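# Place four items upright on two counters using a lift

## Task

Get the bottle and the green drink can standing upright on the high counter, and the blue capacitor and the wire spool standing upright on the low counter. The lift in the wall is unpowered: whichever of its two cars is heavier sinks, and the other one rises.

## Robot and tools

SETUP. There are four identical i2rt Big YAM arms named arm1, arm2, arm3 and arm4. Each has six joints, a five-fingered right hand and a wrist camera. Two fixed room cameras, cam_high and cam_low, also exist. Every image is 672x504 pixels.

The feet are given in the scene frame (metres, quaternion w,x,y,z), and each foot faces along its own +x:
- arm1: (+0.826, -0.849, +0.378), quat (+0.020, +0.008, -0.001, +1.000)
- arm2: (+0.822, +0.886, +0.446), quat (+0.029, -0.001, +0.001, -1.000)
- arm3: (-0.478, -0.702, +1.173), quat (+1.000, +0.001, +0.005, -0.023)
- arm4: (-0.477, +0.681, +1.255), quat (+0.998, -0.004, -0.005, +0.060)

So arm1 and arm2 work the low counter (top z=+0.350) and face roughly -x. arm3 and arm4 work the high counter (top z=+1.150) and face roughly +x. A hand reaches about 1.07 m from the joint1 axis.

FRAME. The scene frame has its origin on the floor with +z up. The hand point sits 0.045 m in front of the palm and moves rigidly with it. Its own axes are:
- +z runs along the straight fingers.
- +y points out of the palm.
- +x runs across the palm, away from the thumb.
Straight fingers extend 0.06 to 0.07 m past the point. A bracket on the little-finger side of the wrist sticks out 0.10 m across the palm and can collide with things.

TOOL move. Its optional keys are arm1, arm2, arm3, arm4 and cameras. Each arm key holds a separate object for that robot only. A robot you omit gets nothing new, though it may still be pushing toward an earlier target. An arm's object may contain:
- joints: a dict of absolute targets by name. Arm joints are in radians: joint1_rad -2.879..2.879 (yaw about the foot, + counter-clockwise seen from above), joint2_rad 0..3.141 (shoulder), joint3_rad 0..3.019 (elbow), joint4_rad -1.692..1.57 (hand pitch, + fingers up), joint5_rad -1.57..1.57 (sideways, + to the arm's right), joint6_rad -2.094..2.094 (roll, + clockwise seen from behind). Hand values are unitless, -1..1, where +1 means open or straight: hand_little, hand_ring, hand_middle, hand_index, hand_thumb_bend, and hand_thumb_turn (+1 beside the palm, -1 opposite the fingers). There are two settings. hand_force_limit (-1..1) is the stopping force, from about 0 up to 10 N (15 N for the thumb). hand_speed (-0.96..1) runs from near zero to full speed at +0.48.
- target: one list of seven numbers [x, y, z, qw, qx, qy, qz]. It is an absolute hand-point pose in the scene frame, in metres, in the same form as the printed hand line. The hand follows a straight path toward it from its current hand_target. When target is used, joints may only contain hand keys; otherwise the call is refused.
- speed: the path's top speed in m/s, 0.002..0.5, default 0.25. Rotation is capped at twice that value in rad/s. It is only valid together with target.
- min_time_s: 0.1..8 s, the shortest duration for this arm's joint motions. Use it with joints.

All parts of an action start at once. Hand paths in one action finish together, paced by the slowest. Paths ignore obstacles and other arms. Hands lag, drift, overshoot speed near full stretch, and often end 1 cm or more off. An action lasts at most 15 s, and a path at most 10 s. cameras takes a list of names, or "all". An unknown key or camera name makes the call invalid. An out-of-range value gets it refused. After a refusal, or after a stop that blocks a call, the later move, wait and finished_scene calls in that same reply are skipped. A move with no action returns the full state plus all images.

OTHER TOOLS.
- wait: seconds (0..10) and optional cameras. Nothing new is commanded.
- zoom_image: camera, and region [x0, y0, x1, y1] in pixels from the top-left corner, at most 504 by 504. It only works on cameras in the newest images.
- show_instructions: no arguments. It returns the reference images.
- finished_scene: scene (this scene's number). It is irreversible. Calls after it in the same reply act on the next scene. Before calling it, make sure the goal holds without the robots.

READING RESULTS.
- The "move" line gives, per moved robot, "done" or its worst status.
- joint_status and hand_status use: done; off_target (resting short, maybe still pushing); time_out (the arm keeps a nearby target, and on_its_own lists joints still heading there); not_followed (withheld by the clearance or reach check, shown as "joint command not followed" or "pose unreachable"); limit_stop_at_motor_heat.
- Robots listed under "as last shown" were not commanded.
- hand_target is the pose at the held joint targets, and hand is the measured pose.
- hand_stopped_by lists six words in the order little, ring, middle, index, thumb_bend, thumb_turn. Each is moving, target, force, stalled or fault.
- The *_load_n lines give fingertip force in N, positive when pushed open. A grip that drops to about 0 has been lost.
- Joint velocities are in rad/s. Joint torques are in N m; numbers 3 and 4 wrap at ±28.
- The pictures line gives the order of the images.
- A MOTOR HOT line appears at 85 °C. At 100 °C the arm goes limp for 30 to 60 s.

GRIPPING. A finger motor moves only when its target changes by at least 0.002. It stops at the target, or when the load reaches hand_force_limit, and then locks. Force and speed start at 0 and -0.8. For a gentle grip, close at hand_speed -0.94 or lower, and raise hand_force_limit first. With the thumb turned in front of the palm, the hand wraps objects about 0.035 to 0.065 m thick. To squeeze harder, raise the limit and send a target more closed than the reading. To release, send a target more open than the reading.

AVOID.
- Hard contact between arms ends the scene. This includes one hand gripping another robot's fingers, and the clearance check may act too late.
- Do not strike fixed or heavy things hard.
- Do not drop parts from any height or let go of moving parts.
- Do not knock objects out of the work area.
- Do not push endlessly against an unreachable pose, since this heats the motors. To relax a straining joint, send it its reported position.
- Do not load the fingers with excessive force or swing them fast.
Loose objects may occasionally get nudged by outside disturbances. The scene keeps running while you think, and the robots hold their last command in the meantime.

Each tool is called by a JSON object that holds its "api" and its "payload".

Reference images:

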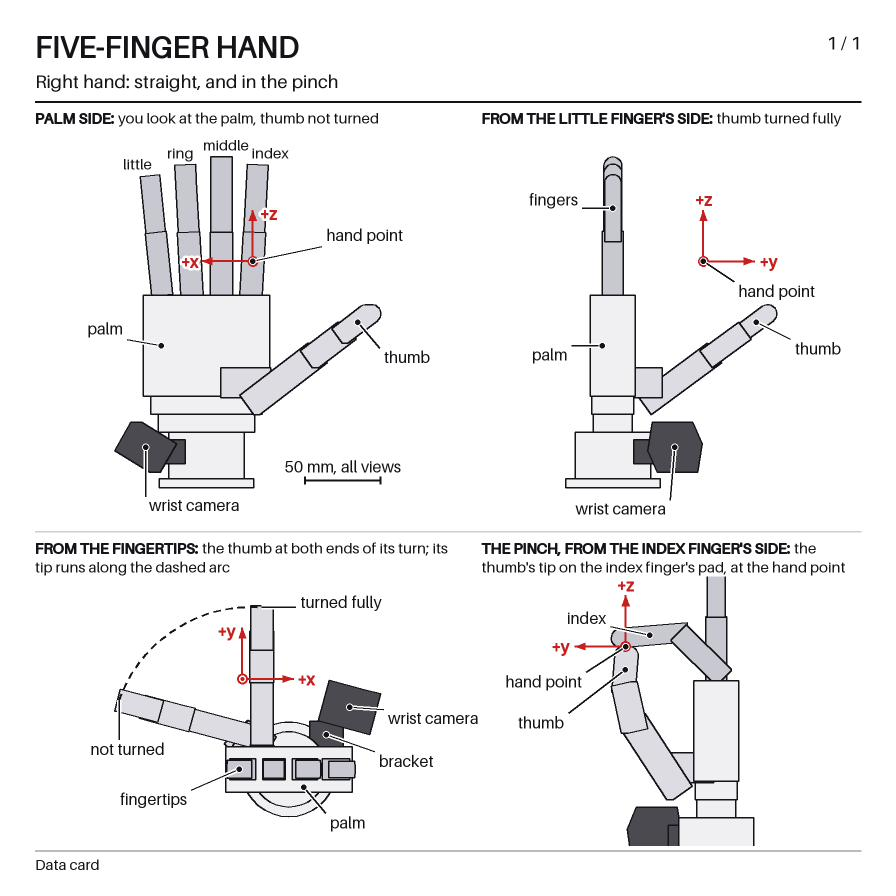

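## Session

{"api": "move", "payload": {}}

Scene clock: 0.00 s.
Joint torques (N m): no reading
Heat: arm1: hottest joint2_rad 31 °C; arm2: hottest joint1_rad 31 °C; arm3: hottest joint3_rad 33 °C; arm4: hottest joint2_rad 31 °C.
Joint velocities: within noise
arm1.joint_positions: joint1_rad=+0.801 joint2_rad=+0.634 joint3_rad=+1.391 joint4_rad=-1.542 joint5_rad=-0.004 joint6_rad=-1.196 hand_little=+1.000 hand_ring=+1.000 hand_middle=+1.000 hand_index=+1.000 hand_thumb_turn=+1.000 hand_thumb_bend=+1.000 hand_force_limit=+0.000 hand_speed=-0.800
arm1.joint_status: not commanded
arm1.hand_stopped_by: target,target,target,target,target,target
arm1.little_load_n: 0.0
arm1.ring_load_n: 0.0
arm1.middle_load_n: 0.0
arm1.index_load_n: 0.0
arm1.thumb_bend_load_n: 0.0
arm1.thumb_turn_load_n: 0.0
arm1.hand: x=+0.6655 y=-0.9476 z=+0.8270 quat_wxyz=(-0.329, -0.180, +0.904, -0.205) (m; scene frame)
arm1.hand_target: x=+0.6657 y=-0.9474 z=+0.8349 quat_wxyz=(-0.337, -0.179, +0.900, -0.211) (m; scene frame)
arm1.hand_status: not commanded
arm2.joint_positions: joint1_rad=-1.116 joint2_rad=+0.628 joint3_rad=+1.350 joint4_rad=-1.541 joint5_rad=-0.003 joint6_rad=-1.197 hand_little=+1.000 hand_ring=+1.000 hand_middle=+1.000 hand_index=+1.000 hand_thumb_turn=+1.000 hand_thumb_bend=+1.000 hand_force_limit=+0.000 hand_speed=-0.800
arm2.joint_status: not commanded
arm2.hand_stopped_by: target,target,target,target,target,target
arm2.little_load_n: 0.0
arm2.ring_load_n: 0.0
arm2.middle_load_n: 0.0
arm2.index_load_n: 0.0
arm2.thumb_bend_load_n: 0.5
arm2.thumb_turn_load_n: 0.0
arm2.hand: x=+0.7698 y=+1.0708 z=+0.8766 quat_wxyz=(+0.347, -0.610, -0.701, -0.122) (m; scene frame)
arm2.hand_target: x=+0.7699 y=+1.0706 z=+0.8845 quat_wxyz=(+0.356, -0.608, -0.699, -0.125) (m; scene frame)
arm2.hand_status: not commanded
arm3.joint_positions: joint1_rad=+0.966 joint2_rad=+0.634 joint3_rad=+1.394 joint4_rad=-1.542 joint5_rad=-0.004 joint6_rad=-1.197 hand_little=+1.000 hand_ring=+1.000 hand_middle=+1.000 hand_index=+1.000 hand_thumb_turn=+1.000 hand_thumb_bend=+1.000 hand_force_limit=+0.000 hand_speed=-0.800
arm3.joint_status: not commanded
arm3.hand_stopped_by: target,target,target,target,target,target
arm3.little_load_n: 0.0
arm3.ring_load_n: 0.0
arm3.middle_load_n: 0.0
arm3.index_load_n: 0.0
arm3.thumb_bend_load_n: 0.0
arm3.thumb_turn_load_n: 0.0
arm3.hand: x=-0.3237 y=-0.5807 z=+1.6192 quat_wxyz=(-0.235, +0.890, +0.247, +0.302) (m; scene frame)
arm3.hand_target: x=-0.3237 y=-0.5808 z=+1.6279 quat_wxyz=(-0.242, +0.886, +0.246, +0.310) (m; scene frame)
arm3.hand_status: not commanded
arm4.joint_positions: joint1_rad=-1.073 joint2_rad=+0.611 joint3_rad=+1.337 joint4_rad=-1.541 joint5_rad=-0.004 joint6_rad=-1.197 hand_little=+1.000 hand_ring=+1.000 hand_middle=+1.000 hand_index=+1.000 hand_thumb_turn=+1.000 hand_thumb_bend=+1.000 hand_force_limit=+0.000 hand_speed=-0.800
arm4.joint_status: not commanded
arm4.hand_stopped_by: target,target,target,target,target,target
arm4.little_load_n: 0.0
arm4.ring_load_n: 0.0
arm4.middle_load_n: 0.0
arm4.index_load_n: 0.0
arm4.thumb_bend_load_n: 0.0
arm4.thumb_turn_load_n: 0.0
arm4.hand: x=-0.4122 y=+0.5085 z=+1.6837 quat_wxyz=(+0.103, +0.730, -0.571, +0.360) (m; scene frame)
arm4.hand_target: x=-0.4120 y=+0.5082 z=+1.6936 quat_wxyz=(+0.106, +0.726, -0.568, +0.371) (m; scene frame)
arm4.hand_status: not commanded
pictures: arm1_cam_wrist, arm2_cam_wrist, arm3_cam_wrist, arm4_cam_wrist, cam_high, cam_low

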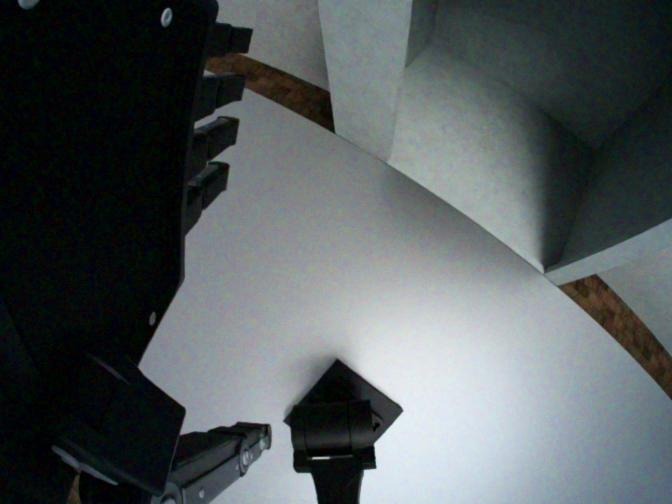

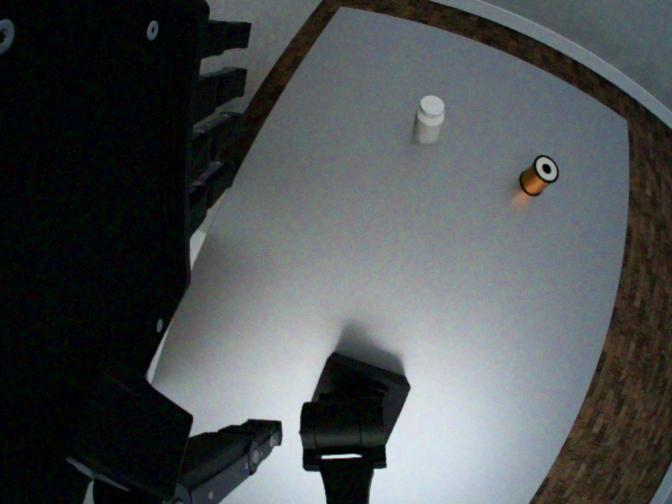

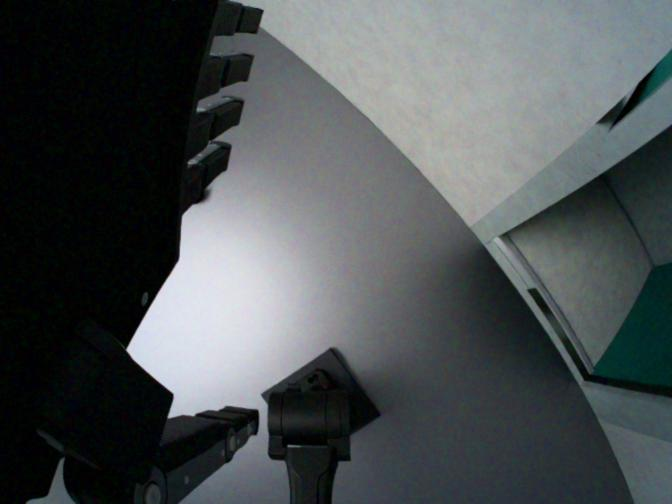

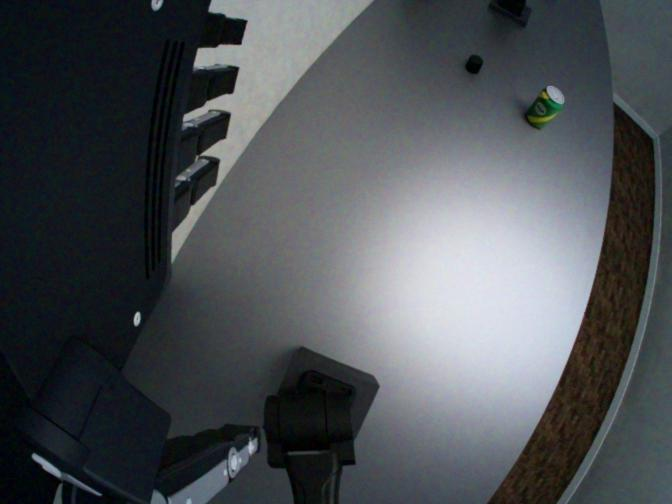

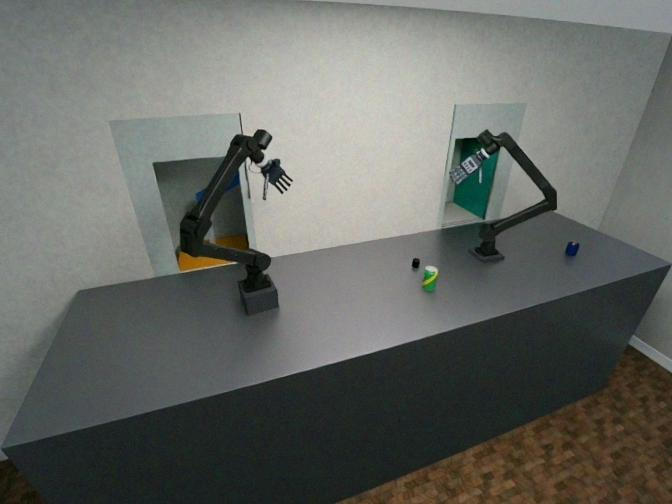

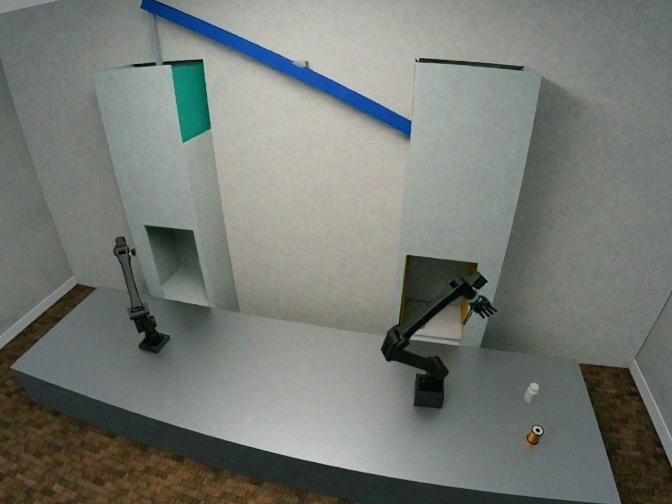

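{"api": "zoom_image", "payload": {"camera": "cam_high", "region": [100, 90, 320, 320]}}

{"api": "zoom_image", "payload": {"camera": "cam_high", "region": [390, 90, 600, 310]}}

{"api": "zoom_image", "payload": {"camera": "cam_low", "region": [90, 0, 340, 340]}}

{"api": "zoom_image", "payload": {"camera": "cam_low", "region": [350, 200, 600, 480]}}

Scaled by 2.191 from the camera's 672x504 image, which has a finer 960x720 frame.

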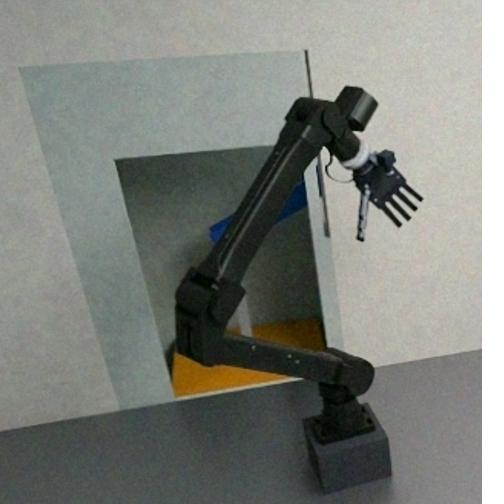

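Scaled by 2.291 from the camera's 672x504 image, which has a finer 960x720 frame.

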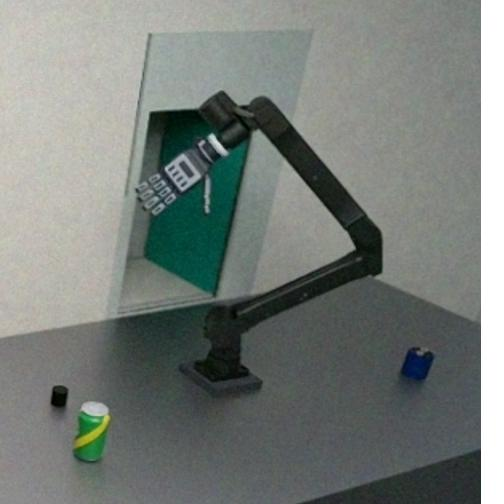

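Scaled by 1.482 from the camera's 672x504 image, which has a finer 960x720 frame.

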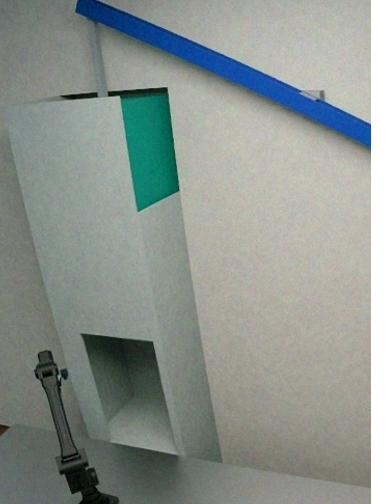

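Scaled by 1.800 from the camera's 672x504 image, which has a finer 960x720 frame.

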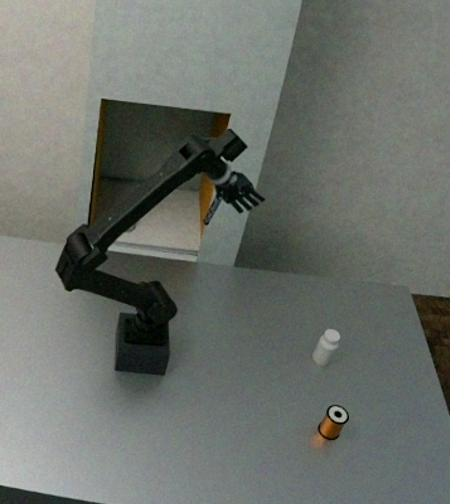

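{"api": "move", "payload": {"arm2": {"target":[0.60,0.90,0.80,0.7071,0,-0.7071,0]}, "arm3": {"target":[-0.25,-0.72,1.55,0,0.7071,0,0.7071]}, "cameras": ["arm2_cam_wrist","arm3_cam_wrist","cam_high","cam_low"]}}

Scene clock: 67.70 s.
Joint torques (N m): arm1=[-0.62 1.08 7.64 1.5 0 -0.06] | arm2=[0.73 5.19 8.34 2.52 0.31 -0.23] | arm3=[-1.49 3.72 6.82 2.28 -0.19 -0.14] | arm4=[-0.62 3.14 8.55 1.72 0.11 -0.15]
Heat: arm1: hottest joint3_rad 32 °C; arm2: hottest joint3_rad 39 °C; arm3: hottest joint3_rad 40 °C; arm4: hottest joint3_rad 39 °C.
move: arm2 done; arm3 done
Joint velocities: within noise
arm1, arm4: as last shown
arm2.joint_positions: joint1_rad=+0.939 joint2_rad=-0.001 joint3_rad=+0.516 joint4_rad=-0.538 joint5_rad=+0.994 joint6_rad=-1.551 hand_little=+1.000 hand_ring=+1.000 hand_middle=+1.000 hand_index=+1.000 hand_thumb_turn=+1.000 hand_thumb_bend=+1.000 hand_force_limit=+0.000 hand_speed=-0.800
arm2.joint_status: not commanded
arm2.hand_stopped_by: target,target,target,target,target,target
arm2.little_load_n: 0.0
arm2.ring_load_n: 0.0
arm2.middle_load_n: 0.0
arm2.index_load_n: 0.0
arm2.thumb_bend_load_n: 0.0
arm2.thumb_turn_load_n: 0.0
arm2.hand: x=+0.6018 y=+0.9036 z=+0.7989 quat_wxyz=(+0.704, +0.001, -0.711, +0.001) (m; scene frame)
arm2.hand_target: x=+0.6001 y=+0.9007 z=+0.7998 quat_wxyz=(+0.705, +0.004, -0.709, -0.001) (m; scene frame)
arm2.hand_status: done (0.004 m and 0.6 deg from the pose sent, 0.253 m and 84.3 deg at the start; a joint's target at an end of its range on 28 of 140 steps)
arm3.joint_positions: joint1_rad=+1.025 joint2_rad=+0.069 joint3_rad=+0.578 joint4_rad=-0.513 joint5_rad=+0.967 joint6_rad=-1.584 hand_little=+1.000 hand_ring=+1.000 hand_middle=+1.000 hand_index=+1.000 hand_thumb_turn=+1.000 hand_thumb_bend=+1.000 hand_force_limit=+0.000 hand_speed=-0.800
arm3.joint_status: not commanded
arm3.hand_stopped_by: target,target,target,target,target,target
arm3.little_load_n: 0.0
arm3.ring_load_n: 0.0
arm3.middle_load_n: 0.0
arm3.index_load_n: 0.0
arm3.thumb_bend_load_n: 0.0
arm3.thumb_turn_load_n: 0.0
arm3.hand: x=-0.2474 y=-0.7152 z=+1.5501 quat_wxyz=(+0.001, +0.712, +0.009, +0.703) (m; scene frame)
arm3.hand_target: x=-0.2484 y=-0.7186 z=+1.5502 quat_wxyz=(-0.001, +0.706, +0.001, +0.708) (m; scene frame)
arm3.hand_status: done (0.005 m and 1.2 deg from the pose sent, 0.172 m and 65.1 deg at the start)
pictures: arm2_cam_wrist, arm3_cam_wrist, cam_high, cam_low

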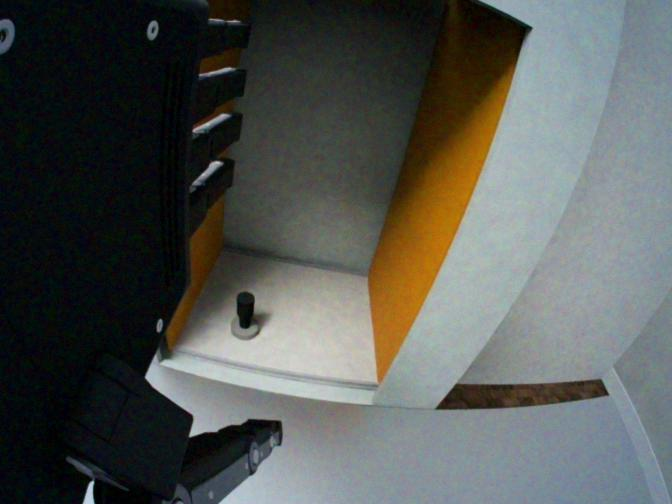

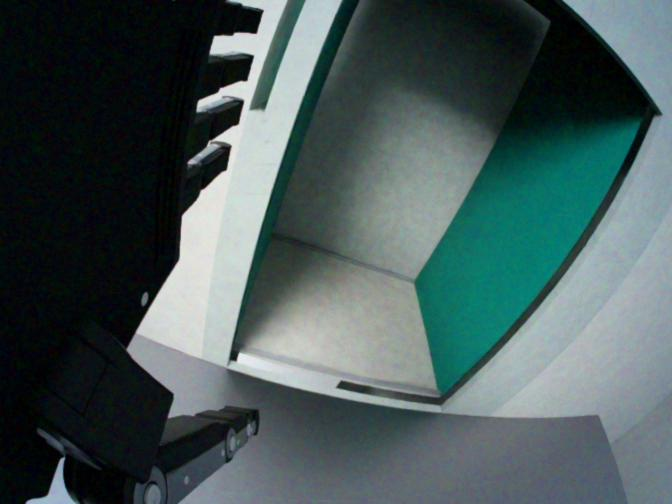

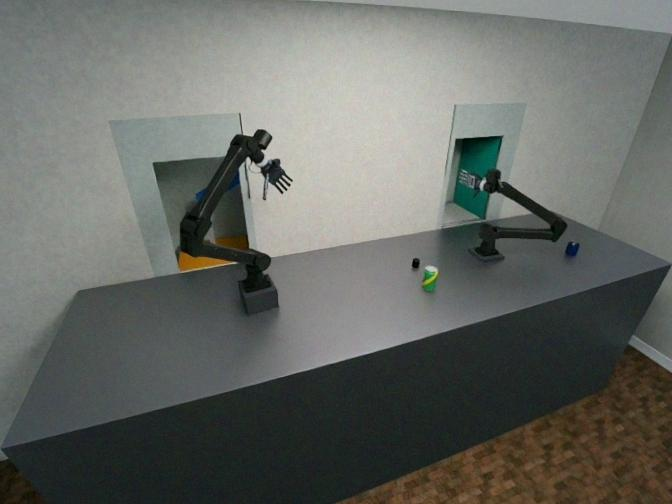

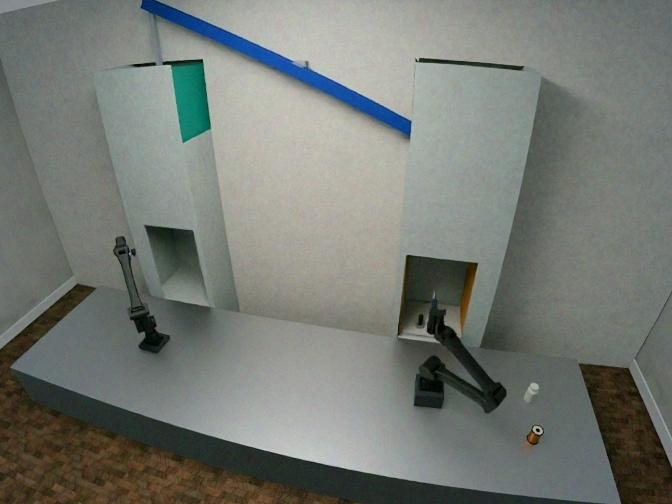

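{"api": "zoom_image", "payload": {"camera": "arm2_cam_wrist", "region": [140, 200, 460, 440]}}

{"api": "zoom_image", "payload": {"camera": "arm3_cam_wrist", "region": [200, 200, 520, 440]}}

{"api": "zoom_image", "payload": {"camera": "cam_low", "region": [380, 240, 500, 360]}}

{"api": "zoom_image", "payload": {"camera": "cam_high", "region": [400, 240, 600, 300]}}

Scaled by 1.575 from the camera's 672x504 image, which has a finer 960x720 frame.

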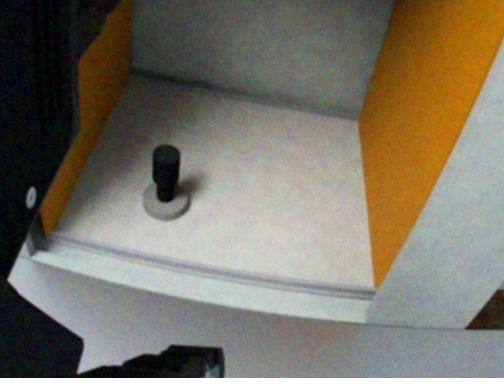

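Scaled by 1.575 from the camera's 672x504 image, which has a finer 960x720 frame.

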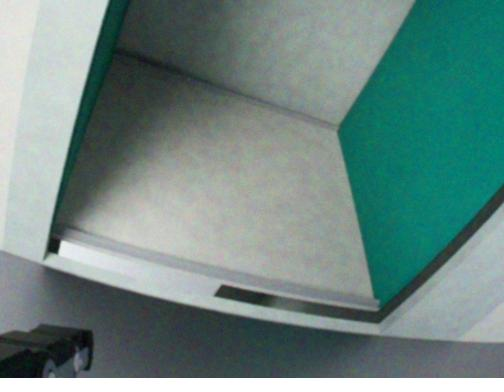

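Scaled by 4.200 from the camera's 672x504 image, which has a finer 960x720 frame.

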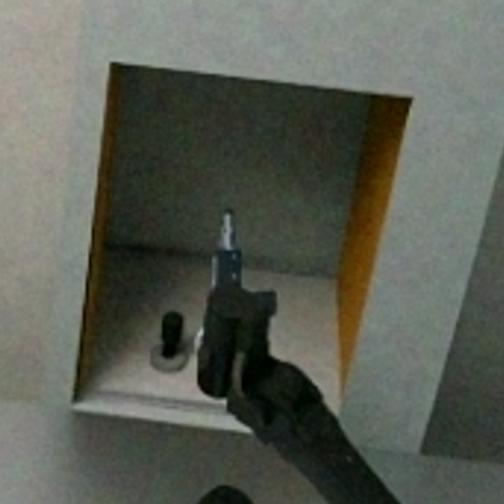

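Scaled by 2.520 from the camera's 672x504 image, which has a finer 960x720 frame.

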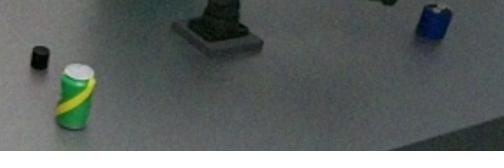

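{"api": "move", "payload": {"arm2": {"joints":{"joint1_rad":-1.6,"joint2_rad":0.8,"joint3_rad":1.4,"joint4_rad":-0.8,"joint5_rad":0,"joint6_rad":-1.57},"min_time_s":3}, "arm3": {"joints":{"joint1_rad":-1.7,"joint2_rad":0.8,"joint3_rad":1.4,"joint4_rad":-1.1,"joint5_rad":0,"joint6_rad":-1.4},"min_time_s":3}, "cameras": ["arm2_cam_wrist","arm3_cam_wrist"]}}

Scene clock: 119.10 s.
Joint torques (N m): arm1=[-0.56 1.03 7.64 1.51 0 -0.06] | arm2=[-0.5 -1.14 12.27 1.46 -0.04 -0.24] | arm3=[-1.32 -0.21 11.4 0.99 -0.17 0.06] | arm4=[-0.56 3.31 8.57 1.62 0.1 -0.13]
Heat: arm1: hottest joint3_rad 34 °C; arm2: hottest joint3_rad 40 °C; arm3: hottest joint3_rad 39 °C; arm4: hottest joint3_rad 42 °C.
move: arm2 done; arm3 done
Joint velocities: within noise
arm1, arm4: as last shown
arm2.joint_positions: joint1_rad=-1.593 joint2_rad=+0.793 joint3_rad=+1.356 joint4_rad=-0.782 joint5_rad=+0.012 joint6_rad=-1.556 hand_little=+1.000 hand_ring=+1.000 hand_middle=+1.000 hand_index=+1.000 hand_thumb_turn=+1.000 hand_thumb_bend=+1.000 hand_force_limit=+0.000 hand_speed=-0.800
arm2.joint_status: all done
arm2.hand_stopped_by: target,target,target,target,target,target
arm2.little_load_n: 0.0
arm2.ring_load_n: 0.0
arm2.middle_load_n: 0.0
arm2.index_load_n: 0.0
arm2.thumb_bend_load_n: 0.0
arm2.thumb_turn_load_n: 0.0
arm2.hand: x=+0.8724 y=+1.2683 z=+1.0098 quat_wxyz=(+0.451, -0.549, -0.554, -0.435) (m; scene frame)
arm2.hand_target: x=+0.8748 y=+1.2646 z=+1.0285 quat_wxyz=(+0.453, -0.542, -0.553, -0.443) (m; scene frame)
arm2.hand_status: not commanded
arm3.joint_positions: joint1_rad=-1.691 joint2_rad=+0.789 joint3_rad=+1.345 joint4_rad=-1.084 joint5_rad=+0.003 joint6_rad=-1.410 hand_little=+1.000 hand_ring=+1.000 hand_middle=+1.000 hand_index=+1.000 hand_thumb_turn=+1.000 hand_thumb_bend=+1.000 hand_force_limit=+0.000 hand_speed=-0.800
arm3.joint_status: all done
arm3.hand_stopped_by: target,target,target,target,target,target
arm3.little_load_n: 0.0
arm3.ring_load_n: 0.0
arm3.middle_load_n: 0.0
arm3.index_load_n: 0.0
arm3.thumb_bend_load_n: 0.0
arm3.thumb_turn_load_n: 0.0
arm3.hand: x=-0.5843 y=-1.0285 z=+1.6521 quat_wxyz=(+0.357, +0.506, -0.704, +0.347) (m; scene frame)
arm3.hand_target: x=-0.5859 y=-1.0265 z=+1.6741 quat_wxyz=(+0.365, +0.496, -0.703, +0.356) (m; scene frame)
arm3.hand_status: not commanded
pictures: arm2_cam_wrist, arm3_cam_wrist

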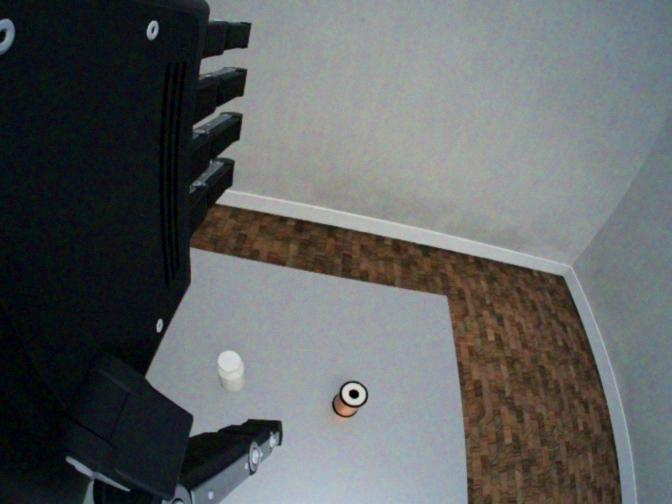

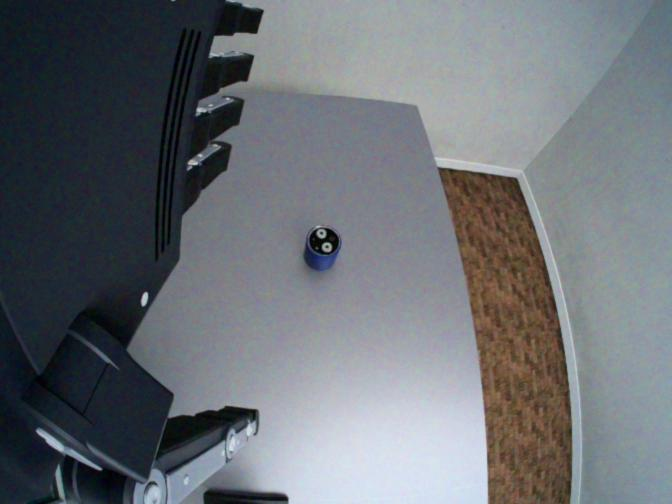

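{"api": "zoom_image", "payload": {"camera": "arm3_cam_wrist", "region": [280, 200, 360, 290]}}

{"api": "zoom_image", "payload": {"camera": "arm2_cam_wrist", "region": [200, 330, 400, 440]}}

Scaled by 5.600 from the camera's 672x504 image, which has a finer 960x720 frame.

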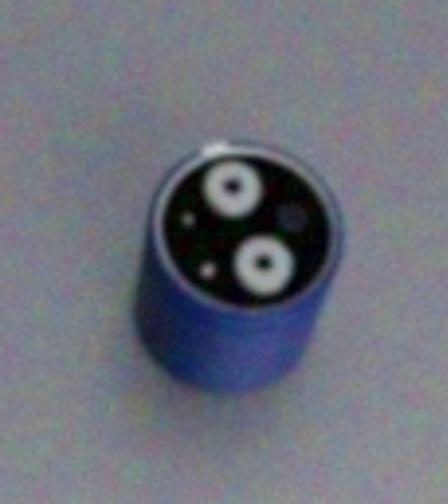

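Scaled by 2.520 from the camera's 672x504 image, which has a finer 960x720 frame.

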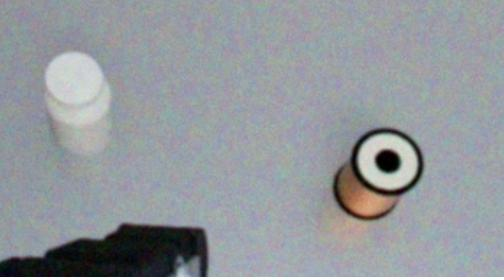

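{"api": "move", "payload": {"arm2": {"target":[0.79,1.25,0.55,-0.5,0.5,0.5,0.5]}, "arm3": {"target":[-0.592,-1.119,1.30,0.561,0.4305,-0.561,0.4305]}, "cameras": ["arm2_cam_wrist","arm3_cam_wrist"]}}

Scene clock: 178.40 s.
Joint torques (N m): arm1=[-0.62 1.08 7.65 1.51 0 -0.06] | arm2=[0.85 -3.72 2.51 2.92 0.31 -0.18] | arm3=[-0.03 -3.6 3.54 2.74 -0.02 -0.13] | arm4=[-0.67 3.6 8.59 1.63 0.11 -0.15]
Heat: arm1: hottest joint3_rad 35 °C; arm2: hottest joint3_rad 52 °C; arm3: hottest joint3_rad 46 °C; arm4: hottest joint3_rad 44 °C.
move: arm2 done; arm3 done
Joint velocities: within noise
arm1, arm4: as last shown
arm1.little_load_n: 0.5
arm2.joint_positions: joint1_rad=-1.137 joint2_rad=+1.494 joint3_rad=+0.086 joint4_rad=+1.404 joint5_rad=+0.486 joint6_rad=-1.559 hand_little=+1.000 hand_ring=+1.000 hand_middle=+1.000 hand_index=+1.000 hand_thumb_turn=+1.000 hand_thumb_bend=+1.000 hand_force_limit=+0.000 hand_speed=-0.800
arm2.joint_status: not commanded
arm2.hand_stopped_by: target,target,target,target,target,target
arm2.little_load_n: 0.0
arm2.ring_load_n: 0.0
arm2.middle_load_n: 0.0
arm2.index_load_n: 0.5
arm2.thumb_bend_load_n: 0.0
arm2.thumb_turn_load_n: 0.0
arm2.hand: x=+0.7890 y=+1.2534 z=+0.5508 quat_wxyz=(+0.504, -0.502, -0.499, -0.495) (m; scene frame)
arm2.hand_target: x=+0.7886 y=+1.2510 z=+0.5504 quat_wxyz=(+0.502, -0.497, -0.502, -0.498) (m; scene frame)
arm2.hand_status: done (0.004 m and 0.7 deg from the pose sent, 0.467 m and 12.5 deg at the start)
arm3.joint_positions: joint1_rad=-1.563 joint2_rad=+1.406 joint3_rad=+0.231 joint4_rad=+1.177 joint5_rad=+0.226 joint6_rad=-1.551 hand_little=+1.000 hand_ring=+1.000 hand_middle=+1.000 hand_index=+1.000 hand_thumb_turn=+1.000 hand_thumb_bend=+1.000 hand_force_limit=+0.000 hand_speed=-0.800
arm3.joint_status: not commanded
arm3.hand_stopped_by: target,target,target,target,target,target
arm3.little_load_n: 0.0
arm3.ring_load_n: 0.0
arm3.middle_load_n: 0.0
arm3.index_load_n: 0.0
arm3.thumb_bend_load_n: 0.0
arm3.thumb_turn_load_n: 0.0
arm3.hand: x=-0.5953 y=-1.1220 z=+1.3040 quat_wxyz=(+0.561, +0.426, -0.563, +0.432) (m; scene frame)
arm3.hand_target: x=-0.5921 y=-1.1201 z=+1.2999 quat_wxyz=(+0.561, +0.432, -0.560, +0.431) (m; scene frame)
arm3.hand_status: done (0.006 m and 0.6 deg from the pose sent, 0.364 m and 31.4 deg at the start)
pictures: arm2_cam_wrist, arm3_cam_wrist

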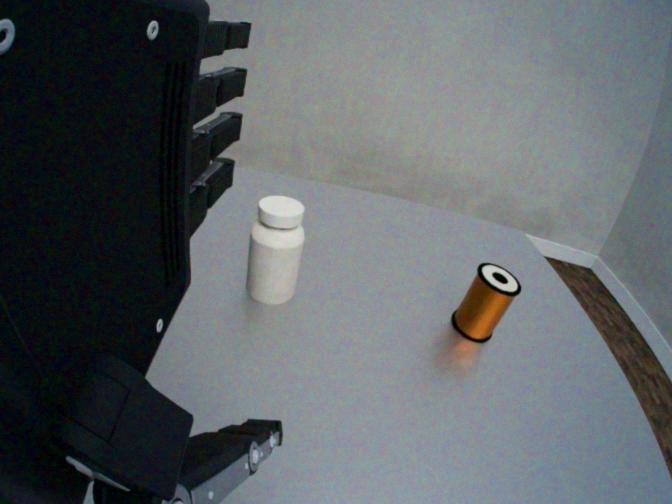

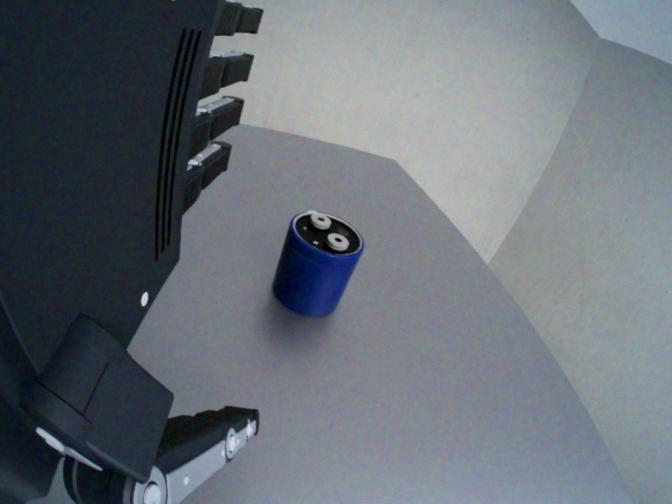

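{"api": "zoom_image", "payload": {"camera": "arm3_cam_wrist", "region": [250, 190, 390, 340]}}

{"api": "zoom_image", "payload": {"camera": "arm2_cam_wrist", "region": [220, 180, 340, 320]}}

Scaled by 3.360 from the camera's 672x504 image, which has a finer 960x720 frame.

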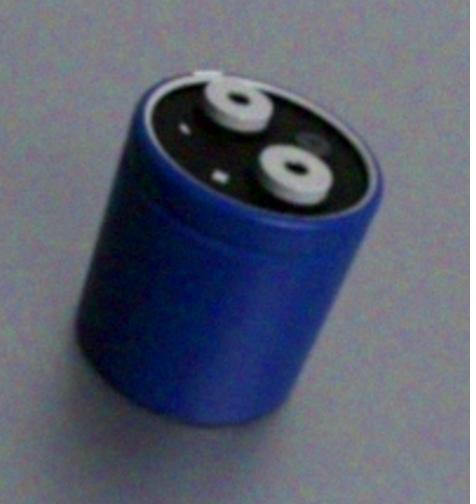

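Scaled by 3.600 from the camera's 672x504 image, which has a finer 960x720 frame.

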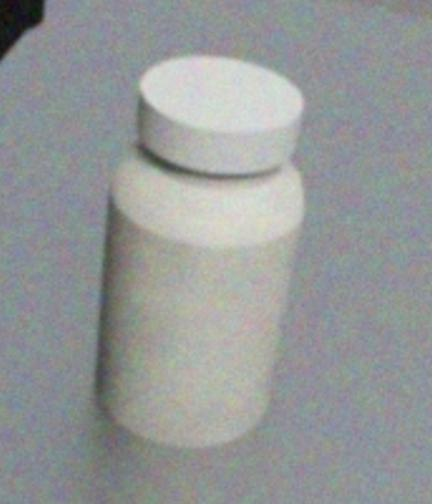

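{"api": "move", "payload": {"arm2": {"target":[0.777,1.32,0.45,-0.5213,0.4777,0.5213,0.4777],"speed":0.15,"joints":{"hand_thumb_turn":-1,"hand_speed":-0.2}}, "arm3": {"target":[-0.618,-1.124,1.25,0.5684,0.4206,-0.5684,0.4206],"speed":0.15,"joints":{"hand_thumb_turn":-1,"hand_speed":-0.2}}, "cameras": ["arm2_cam_wrist","arm3_cam_wrist"]}}

Scene clock: 227.77 s.
Joint torques (N m): arm1=[-0.62 1.03 7.62 1.51 0 -0.06] | arm2=[-0.44 -7.06 1.39 2.86 -0.01 0.05] | arm3=[-1.55 -5.3 2.82 2.84 -0.19 -0.12] | arm4=[-0.67 3.02 8.54 1.63 0.12 -0.13]
Heat: arm1: hottest joint3_rad 36 °C; arm2: hottest joint3_rad 37 °C; arm3: hottest joint3_rad 40 °C; arm4: hottest joint3_rad 45 °C.
move: arm2 off_target; arm3 done
Joint velocities: within noise
arm1, arm4: as last shown
arm1.little_load_n: 0.0
arm2.joint_positions: joint1_rad=-1.254 joint2_rad=+1.962 joint3_rad=+0.275 joint4_rad=+1.530 joint5_rad=+0.305 joint6_rad=-1.530 hand_little=+1.000 hand_ring=+1.000 hand_middle=+1.000 hand_index=+1.000 hand_thumb_turn=-1.000 hand_thumb_bend=+1.000 hand_force_limit=+0.000 hand_speed=-0.200
arm2.joint_status: all done
arm2.hand_stopped_by: target,target,target,target,target,target
arm2.little_load_n: 0.0
arm2.ring_load_n: 0.0
arm2.middle_load_n: 0.0
arm2.index_load_n: 0.0
arm2.thumb_bend_load_n: 0.0
arm2.thumb_turn_load_n: 0.5
arm2.hand: x=+0.7767 y=+1.3168 z=+0.4517 quat_wxyz=(+0.475, -0.516, -0.554, -0.447) (m; scene frame)
arm2.hand_target: x=+0.7770 y=+1.3199 z=+0.4505 quat_wxyz=(+0.483, -0.519, -0.546, -0.446) (m; scene frame)
arm2.hand_status: off_target (0.004 m and 8.6 deg from the pose sent, 0.121 m and 4.7 deg at the start; a joint's target at an end of its range on 46 of 53 steps)
arm3.joint_positions: joint1_rad=-1.618 joint2_rad=+1.735 joint3_rad=+0.231 joint4_rad=+1.486 joint5_rad=+0.196 joint6_rad=-1.551 hand_little=+1.000 hand_ring=+1.000 hand_middle=+1.000 hand_index=+1.000 hand_thumb_turn=-1.000 hand_thumb_bend=+1.000 hand_force_limit=+0.000 hand_speed=-0.200
arm3.joint_status: all done
arm3.hand_stopped_by: target,target,target,target,target,target
arm3.little_load_n: 0.0
arm3.ring_load_n: 0.0
arm3.middle_load_n: 0.0
arm3.index_load_n: 0.5
arm3.thumb_bend_load_n: 0.0
arm3.thumb_turn_load_n: 0.5
arm3.hand: x=-0.6138 y=-1.1198 z=+1.2479 quat_wxyz=(+0.561, +0.425, -0.573, +0.420) (m; scene frame)
arm3.hand_target: x=-0.6179 y=-1.1239 z=+1.2499 quat_wxyz=(+0.568, +0.420, -0.569, +0.421) (m; scene frame)
arm3.hand_status: done (0.006 m and 1.1 deg from the pose sent, 0.059 m and 1.9 deg at the start)
pictures: arm2_cam_wrist, arm3_cam_wrist

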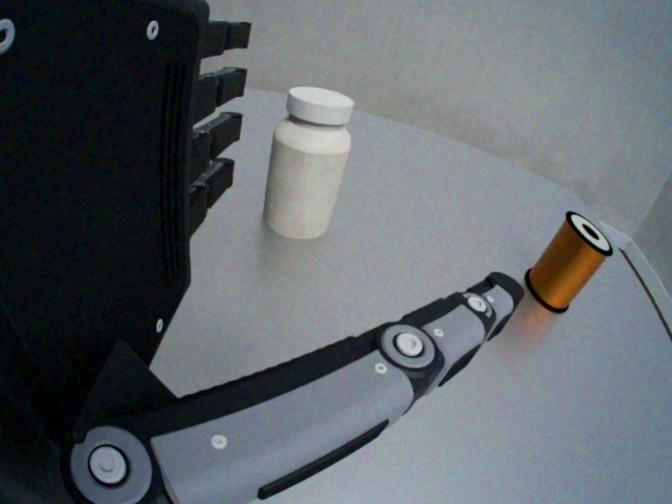

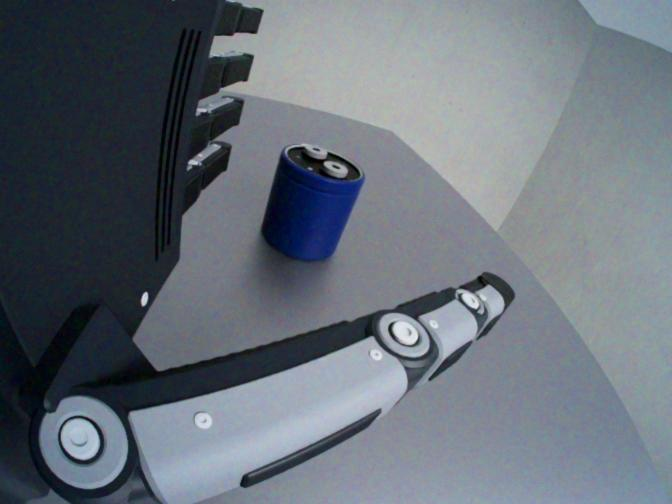

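{"api": "move", "payload": {"arm2": {"target":[0.775,1.355,0.395,-0.5213,0.4777,0.5213,0.4777],"speed":0.15}, "arm3": {"target":[-0.628,-1.155,1.187,0.5684,0.4206,-0.5684,0.4206],"speed":0.15}, "cameras": ["arm2_cam_wrist","arm3_cam_wrist"]}}

Scene clock: 269.57 s.
Joint torques (N m): arm1=[-0.62 1.08 7.64 1.51 0 -0.06] | arm2=[-0.32 -8.64 1.02 2.86 0.06 0.04] | arm3=[-1.61 -7.41 2 2.84 -0.17 0.05] | arm4=[-0.67 3.66 8.46 1.69 0.11 -0.14]
Heat: arm1: hottest joint3_rad 36 °C; arm2: hottest joint3_rad 34 °C; arm3: hottest joint3_rad 38 °C; arm4: hottest joint3_rad 46 °C.
move: arm2 off_target; arm3 off_target
Joint velocities: within noise
arm1, arm4: as last shown
arm1.index_load_n: -0.5
arm2.joint_positions: joint1_rad=-1.287 joint2_rad=+2.149 joint3_rad=+0.418 joint4_rad=+1.530 joint5_rad=+0.282 joint6_rad=-1.521 hand_little=+1.000 hand_ring=+1.000 hand_middle=+1.000 hand_index=+1.000 hand_thumb_turn=-1.000 hand_thumb_bend=+1.000 hand_force_limit=+0.000 hand_speed=-0.200
arm2.joint_status: not commanded
arm2.hand_stopped_by: target,target,target,target,target,target
arm2.little_load_n: 0.0
arm2.ring_load_n: 0.0
arm2.middle_load_n: 0.0
arm2.index_load_n: 0.0
arm2.thumb_bend_load_n: 0.0
arm2.thumb_turn_load_n: 0.5
arm2.hand: x=+0.7734 y=+1.3538 z=+0.3987 quat_wxyz=(+0.461, -0.529, -0.561, -0.439) (m; scene frame)
arm2.hand_target: x=+0.7747 y=+1.3553 z=+0.3956 quat_wxyz=(+0.467, -0.532, -0.554, -0.438) (m; scene frame)
arm2.hand_status: off_target (0.004 m and 11.1 deg from the pose sent, 0.068 m and 8.6 deg at the start; a joint's target at an end of its range on 33 of 33 steps)
arm3.joint_positions: joint1_rad=-1.637 joint2_rad=+1.985 joint3_rad=+0.352 joint4_rad=+1.547 joint5_rad=+0.184 joint6_rad=-1.551 hand_little=+1.000 hand_ring=+1.000 hand_middle=+1.000 hand_index=+1.000 hand_thumb_turn=-1.000 hand_thumb_bend=+1.000 hand_force_limit=+0.000 hand_speed=-0.200
arm3.joint_status: not commanded
arm3.hand_stopped_by: target,target,target,target,target,target
arm3.little_load_n: 0.0
arm3.ring_load_n: 0.0
arm3.middle_load_n: 0.0
arm3.index_load_n: 0.0
arm3.thumb_bend_load_n: 0.0
arm3.thumb_turn_load_n: 0.0
arm3.hand: x=-0.6239 y=-1.1517 z=+1.1878 quat_wxyz=(+0.546, +0.439, -0.591, +0.400) (m; scene frame)
arm3.hand_target: x=-0.6279 y=-1.1552 z=+1.1875 quat_wxyz=(+0.550, +0.430, -0.590, +0.406) (m; scene frame)
arm3.hand_status: off_target (0.005 m and 4.8 deg from the pose sent, 0.072 m and 1.1 deg at the start; a joint's target at an end of its range on 28 of 33 steps)
arm4.little_load_n: -0.5
arm4.thumb_turn_load_n: -0.5
pictures: arm2_cam_wrist, arm3_cam_wrist

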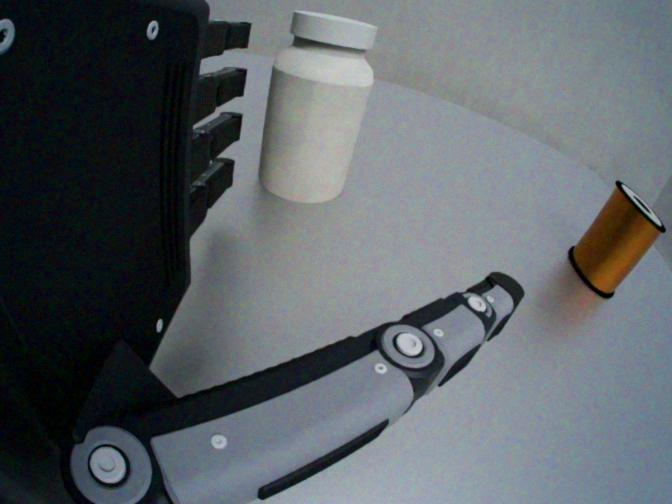

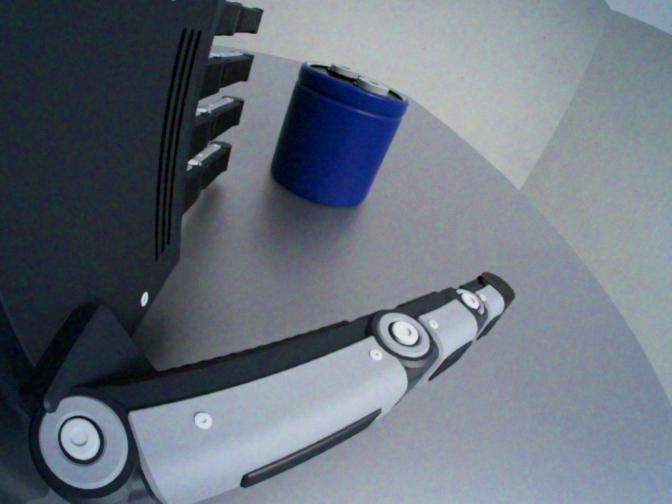

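{"api": "zoom_image", "payload": {"camera": "arm2_cam_wrist", "region": [220, 0, 420, 220]}}

{"api": "zoom_image", "payload": {"camera": "arm3_cam_wrist", "region": [220, 40, 440, 230]}}

Scaled by 2.291 from the camera's 672x504 image, which has a finer 960x720 frame.

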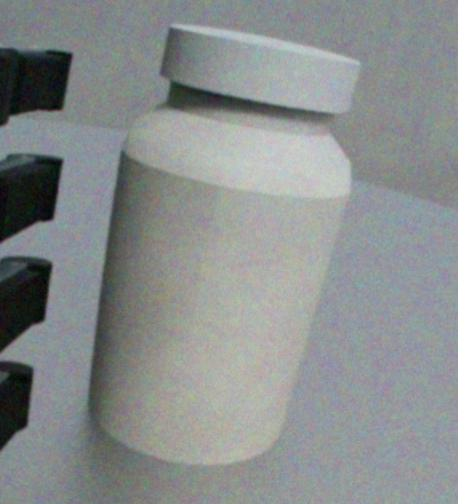

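Scaled by 2.291 from the camera's 672x504 image, which has a finer 960x720 frame.

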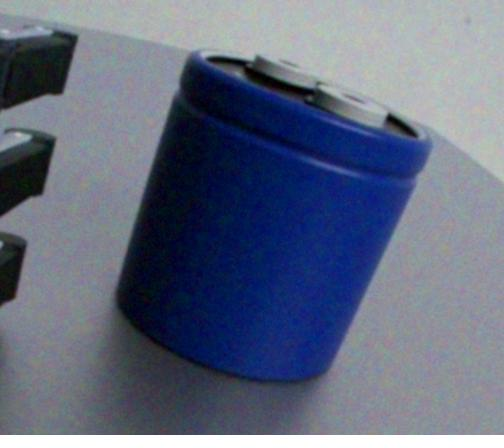

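{"api": "move", "payload": {"arm2": {"target":[0.768,1.40,0.405,-0.469,0.5213,0.5688,0.4297],"speed":0.1}, "arm3": {"target":[-0.643,-1.19,1.208,0.5379,0.442,-0.5973,0.398],"speed":0.1}, "cameras": ["arm2_cam_wrist","arm3_cam_wrist"]}}

Scene clock: 330.60 s.
Joint torques (N m): arm1=[-0.62 1.14 7.64 1.5 0 -0.06] | arm2=[-0.32 -11.46 2.15 1.37 -0.01 -0.21] | arm3=[-1.55 -10.52 3.54 1.13 -0.18 0] | arm4=[-0.67 3.25 8.59 1.68 0.11 -0.16]
Heat: arm1: hottest joint3_rad 37 °C; arm2: hottest joint2_rad 33 °C; arm3: hottest joint3_rad 36 °C; arm4: hottest joint3_rad 46 °C.
move: arm2 done; arm3 off_target
Joint velocities: within noise
arm1, arm4: as last shown
arm1.little_load_n: -0.5
arm1.index_load_n: 0.0
arm2.joint_positions: joint1_rad=-1.328 joint2_rad=+2.111 joint3_rad=+0.509 joint4_rad=+1.408 joint5_rad=+0.208 joint6_rad=-1.521 hand_little=+1.000 hand_ring=+1.000 hand_middle=+1.000 hand_index=+1.000 hand_thumb_turn=-1.000 hand_thumb_bend=+1.000 hand_force_limit=+0.000 hand_speed=-0.200
arm2.joint_status: not commanded
arm2.hand_stopped_by: target,target,target,target,target,target
arm2.little_load_n: 0.0
arm2.ring_load_n: -0.5
arm2.middle_load_n: 0.0
arm2.index_load_n: 0.0
arm2.thumb_bend_load_n: 0.0
arm2.thumb_turn_load_n: 0.0
arm2.hand: x=+0.7669 y=+1.3956 z=+0.4040 quat_wxyz=(+0.473, -0.523, -0.565, -0.428) (m; scene frame)
arm2.hand_target: x=+0.7681 y=+1.3999 z=+0.4051 quat_wxyz=(+0.469, -0.521, -0.569, -0.430) (m; scene frame)
arm2.hand_status: done (0.005 m and 0.7 deg from the pose sent, 0.047 m and 1.9 deg at the start)
arm3.joint_positions: joint1_rad=-1.675 joint2_rad=+1.883 joint3_rad=+0.426 joint4_rad=+1.334 joint5_rad=+0.138 joint6_rad=-1.551 hand_little=+1.000 hand_ring=+1.000 hand_middle=+1.000 hand_index=+1.000 hand_thumb_turn=-1.000 hand_thumb_bend=+1.000 hand_force_limit=+0.000 hand_speed=-0.200
arm3.joint_status: not commanded
arm3.hand_stopped_by: target,target,target,target,target,target
arm3.little_load_n: 0.0
arm3.ring_load_n: 0.0
arm3.middle_load_n: 0.0
arm3.index_load_n: 0.0
arm3.thumb_bend_load_n: 0.0
arm3.thumb_turn_load_n: 0.5
arm3.hand: x=-0.6381 y=-1.1822 z=+1.1999 quat_wxyz=(+0.533, +0.449, -0.599, +0.394) (m; scene frame)
arm3.hand_target: x=-0.6430 y=-1.1896 z=+1.2080 quat_wxyz=(+0.538, +0.442, -0.598, +0.398) (m; scene frame)
arm3.hand_status: off_target (0.012 m and 1.1 deg from the pose sent, 0.047 m and 1.3 deg at the start)
arm4.little_load_n: 0.0
arm4.thumb_turn_load_n: 0.0
pictures: arm2_cam_wrist, arm3_cam_wrist

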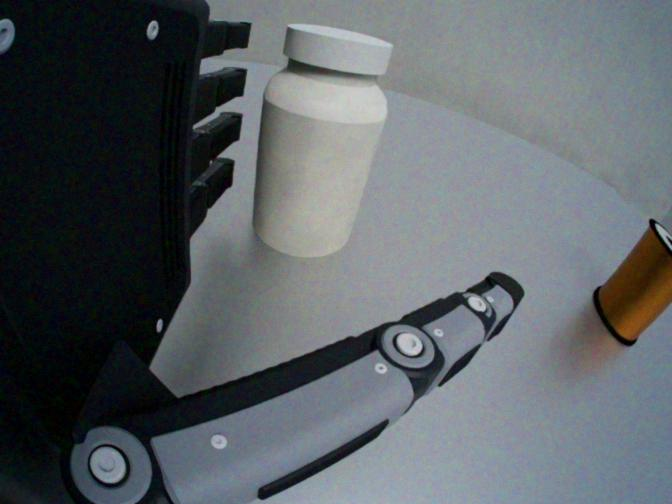

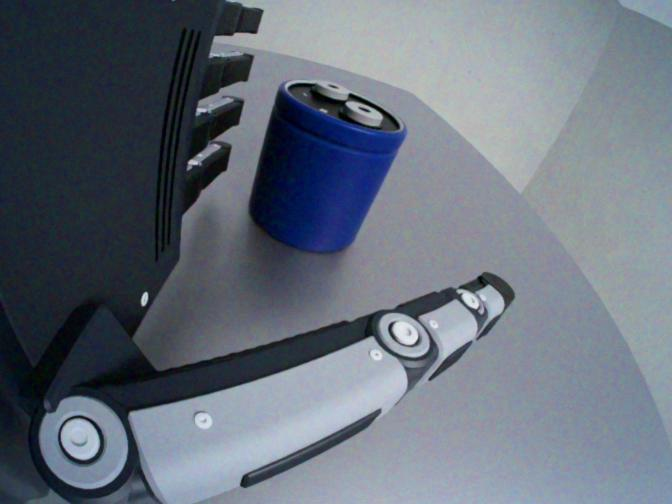

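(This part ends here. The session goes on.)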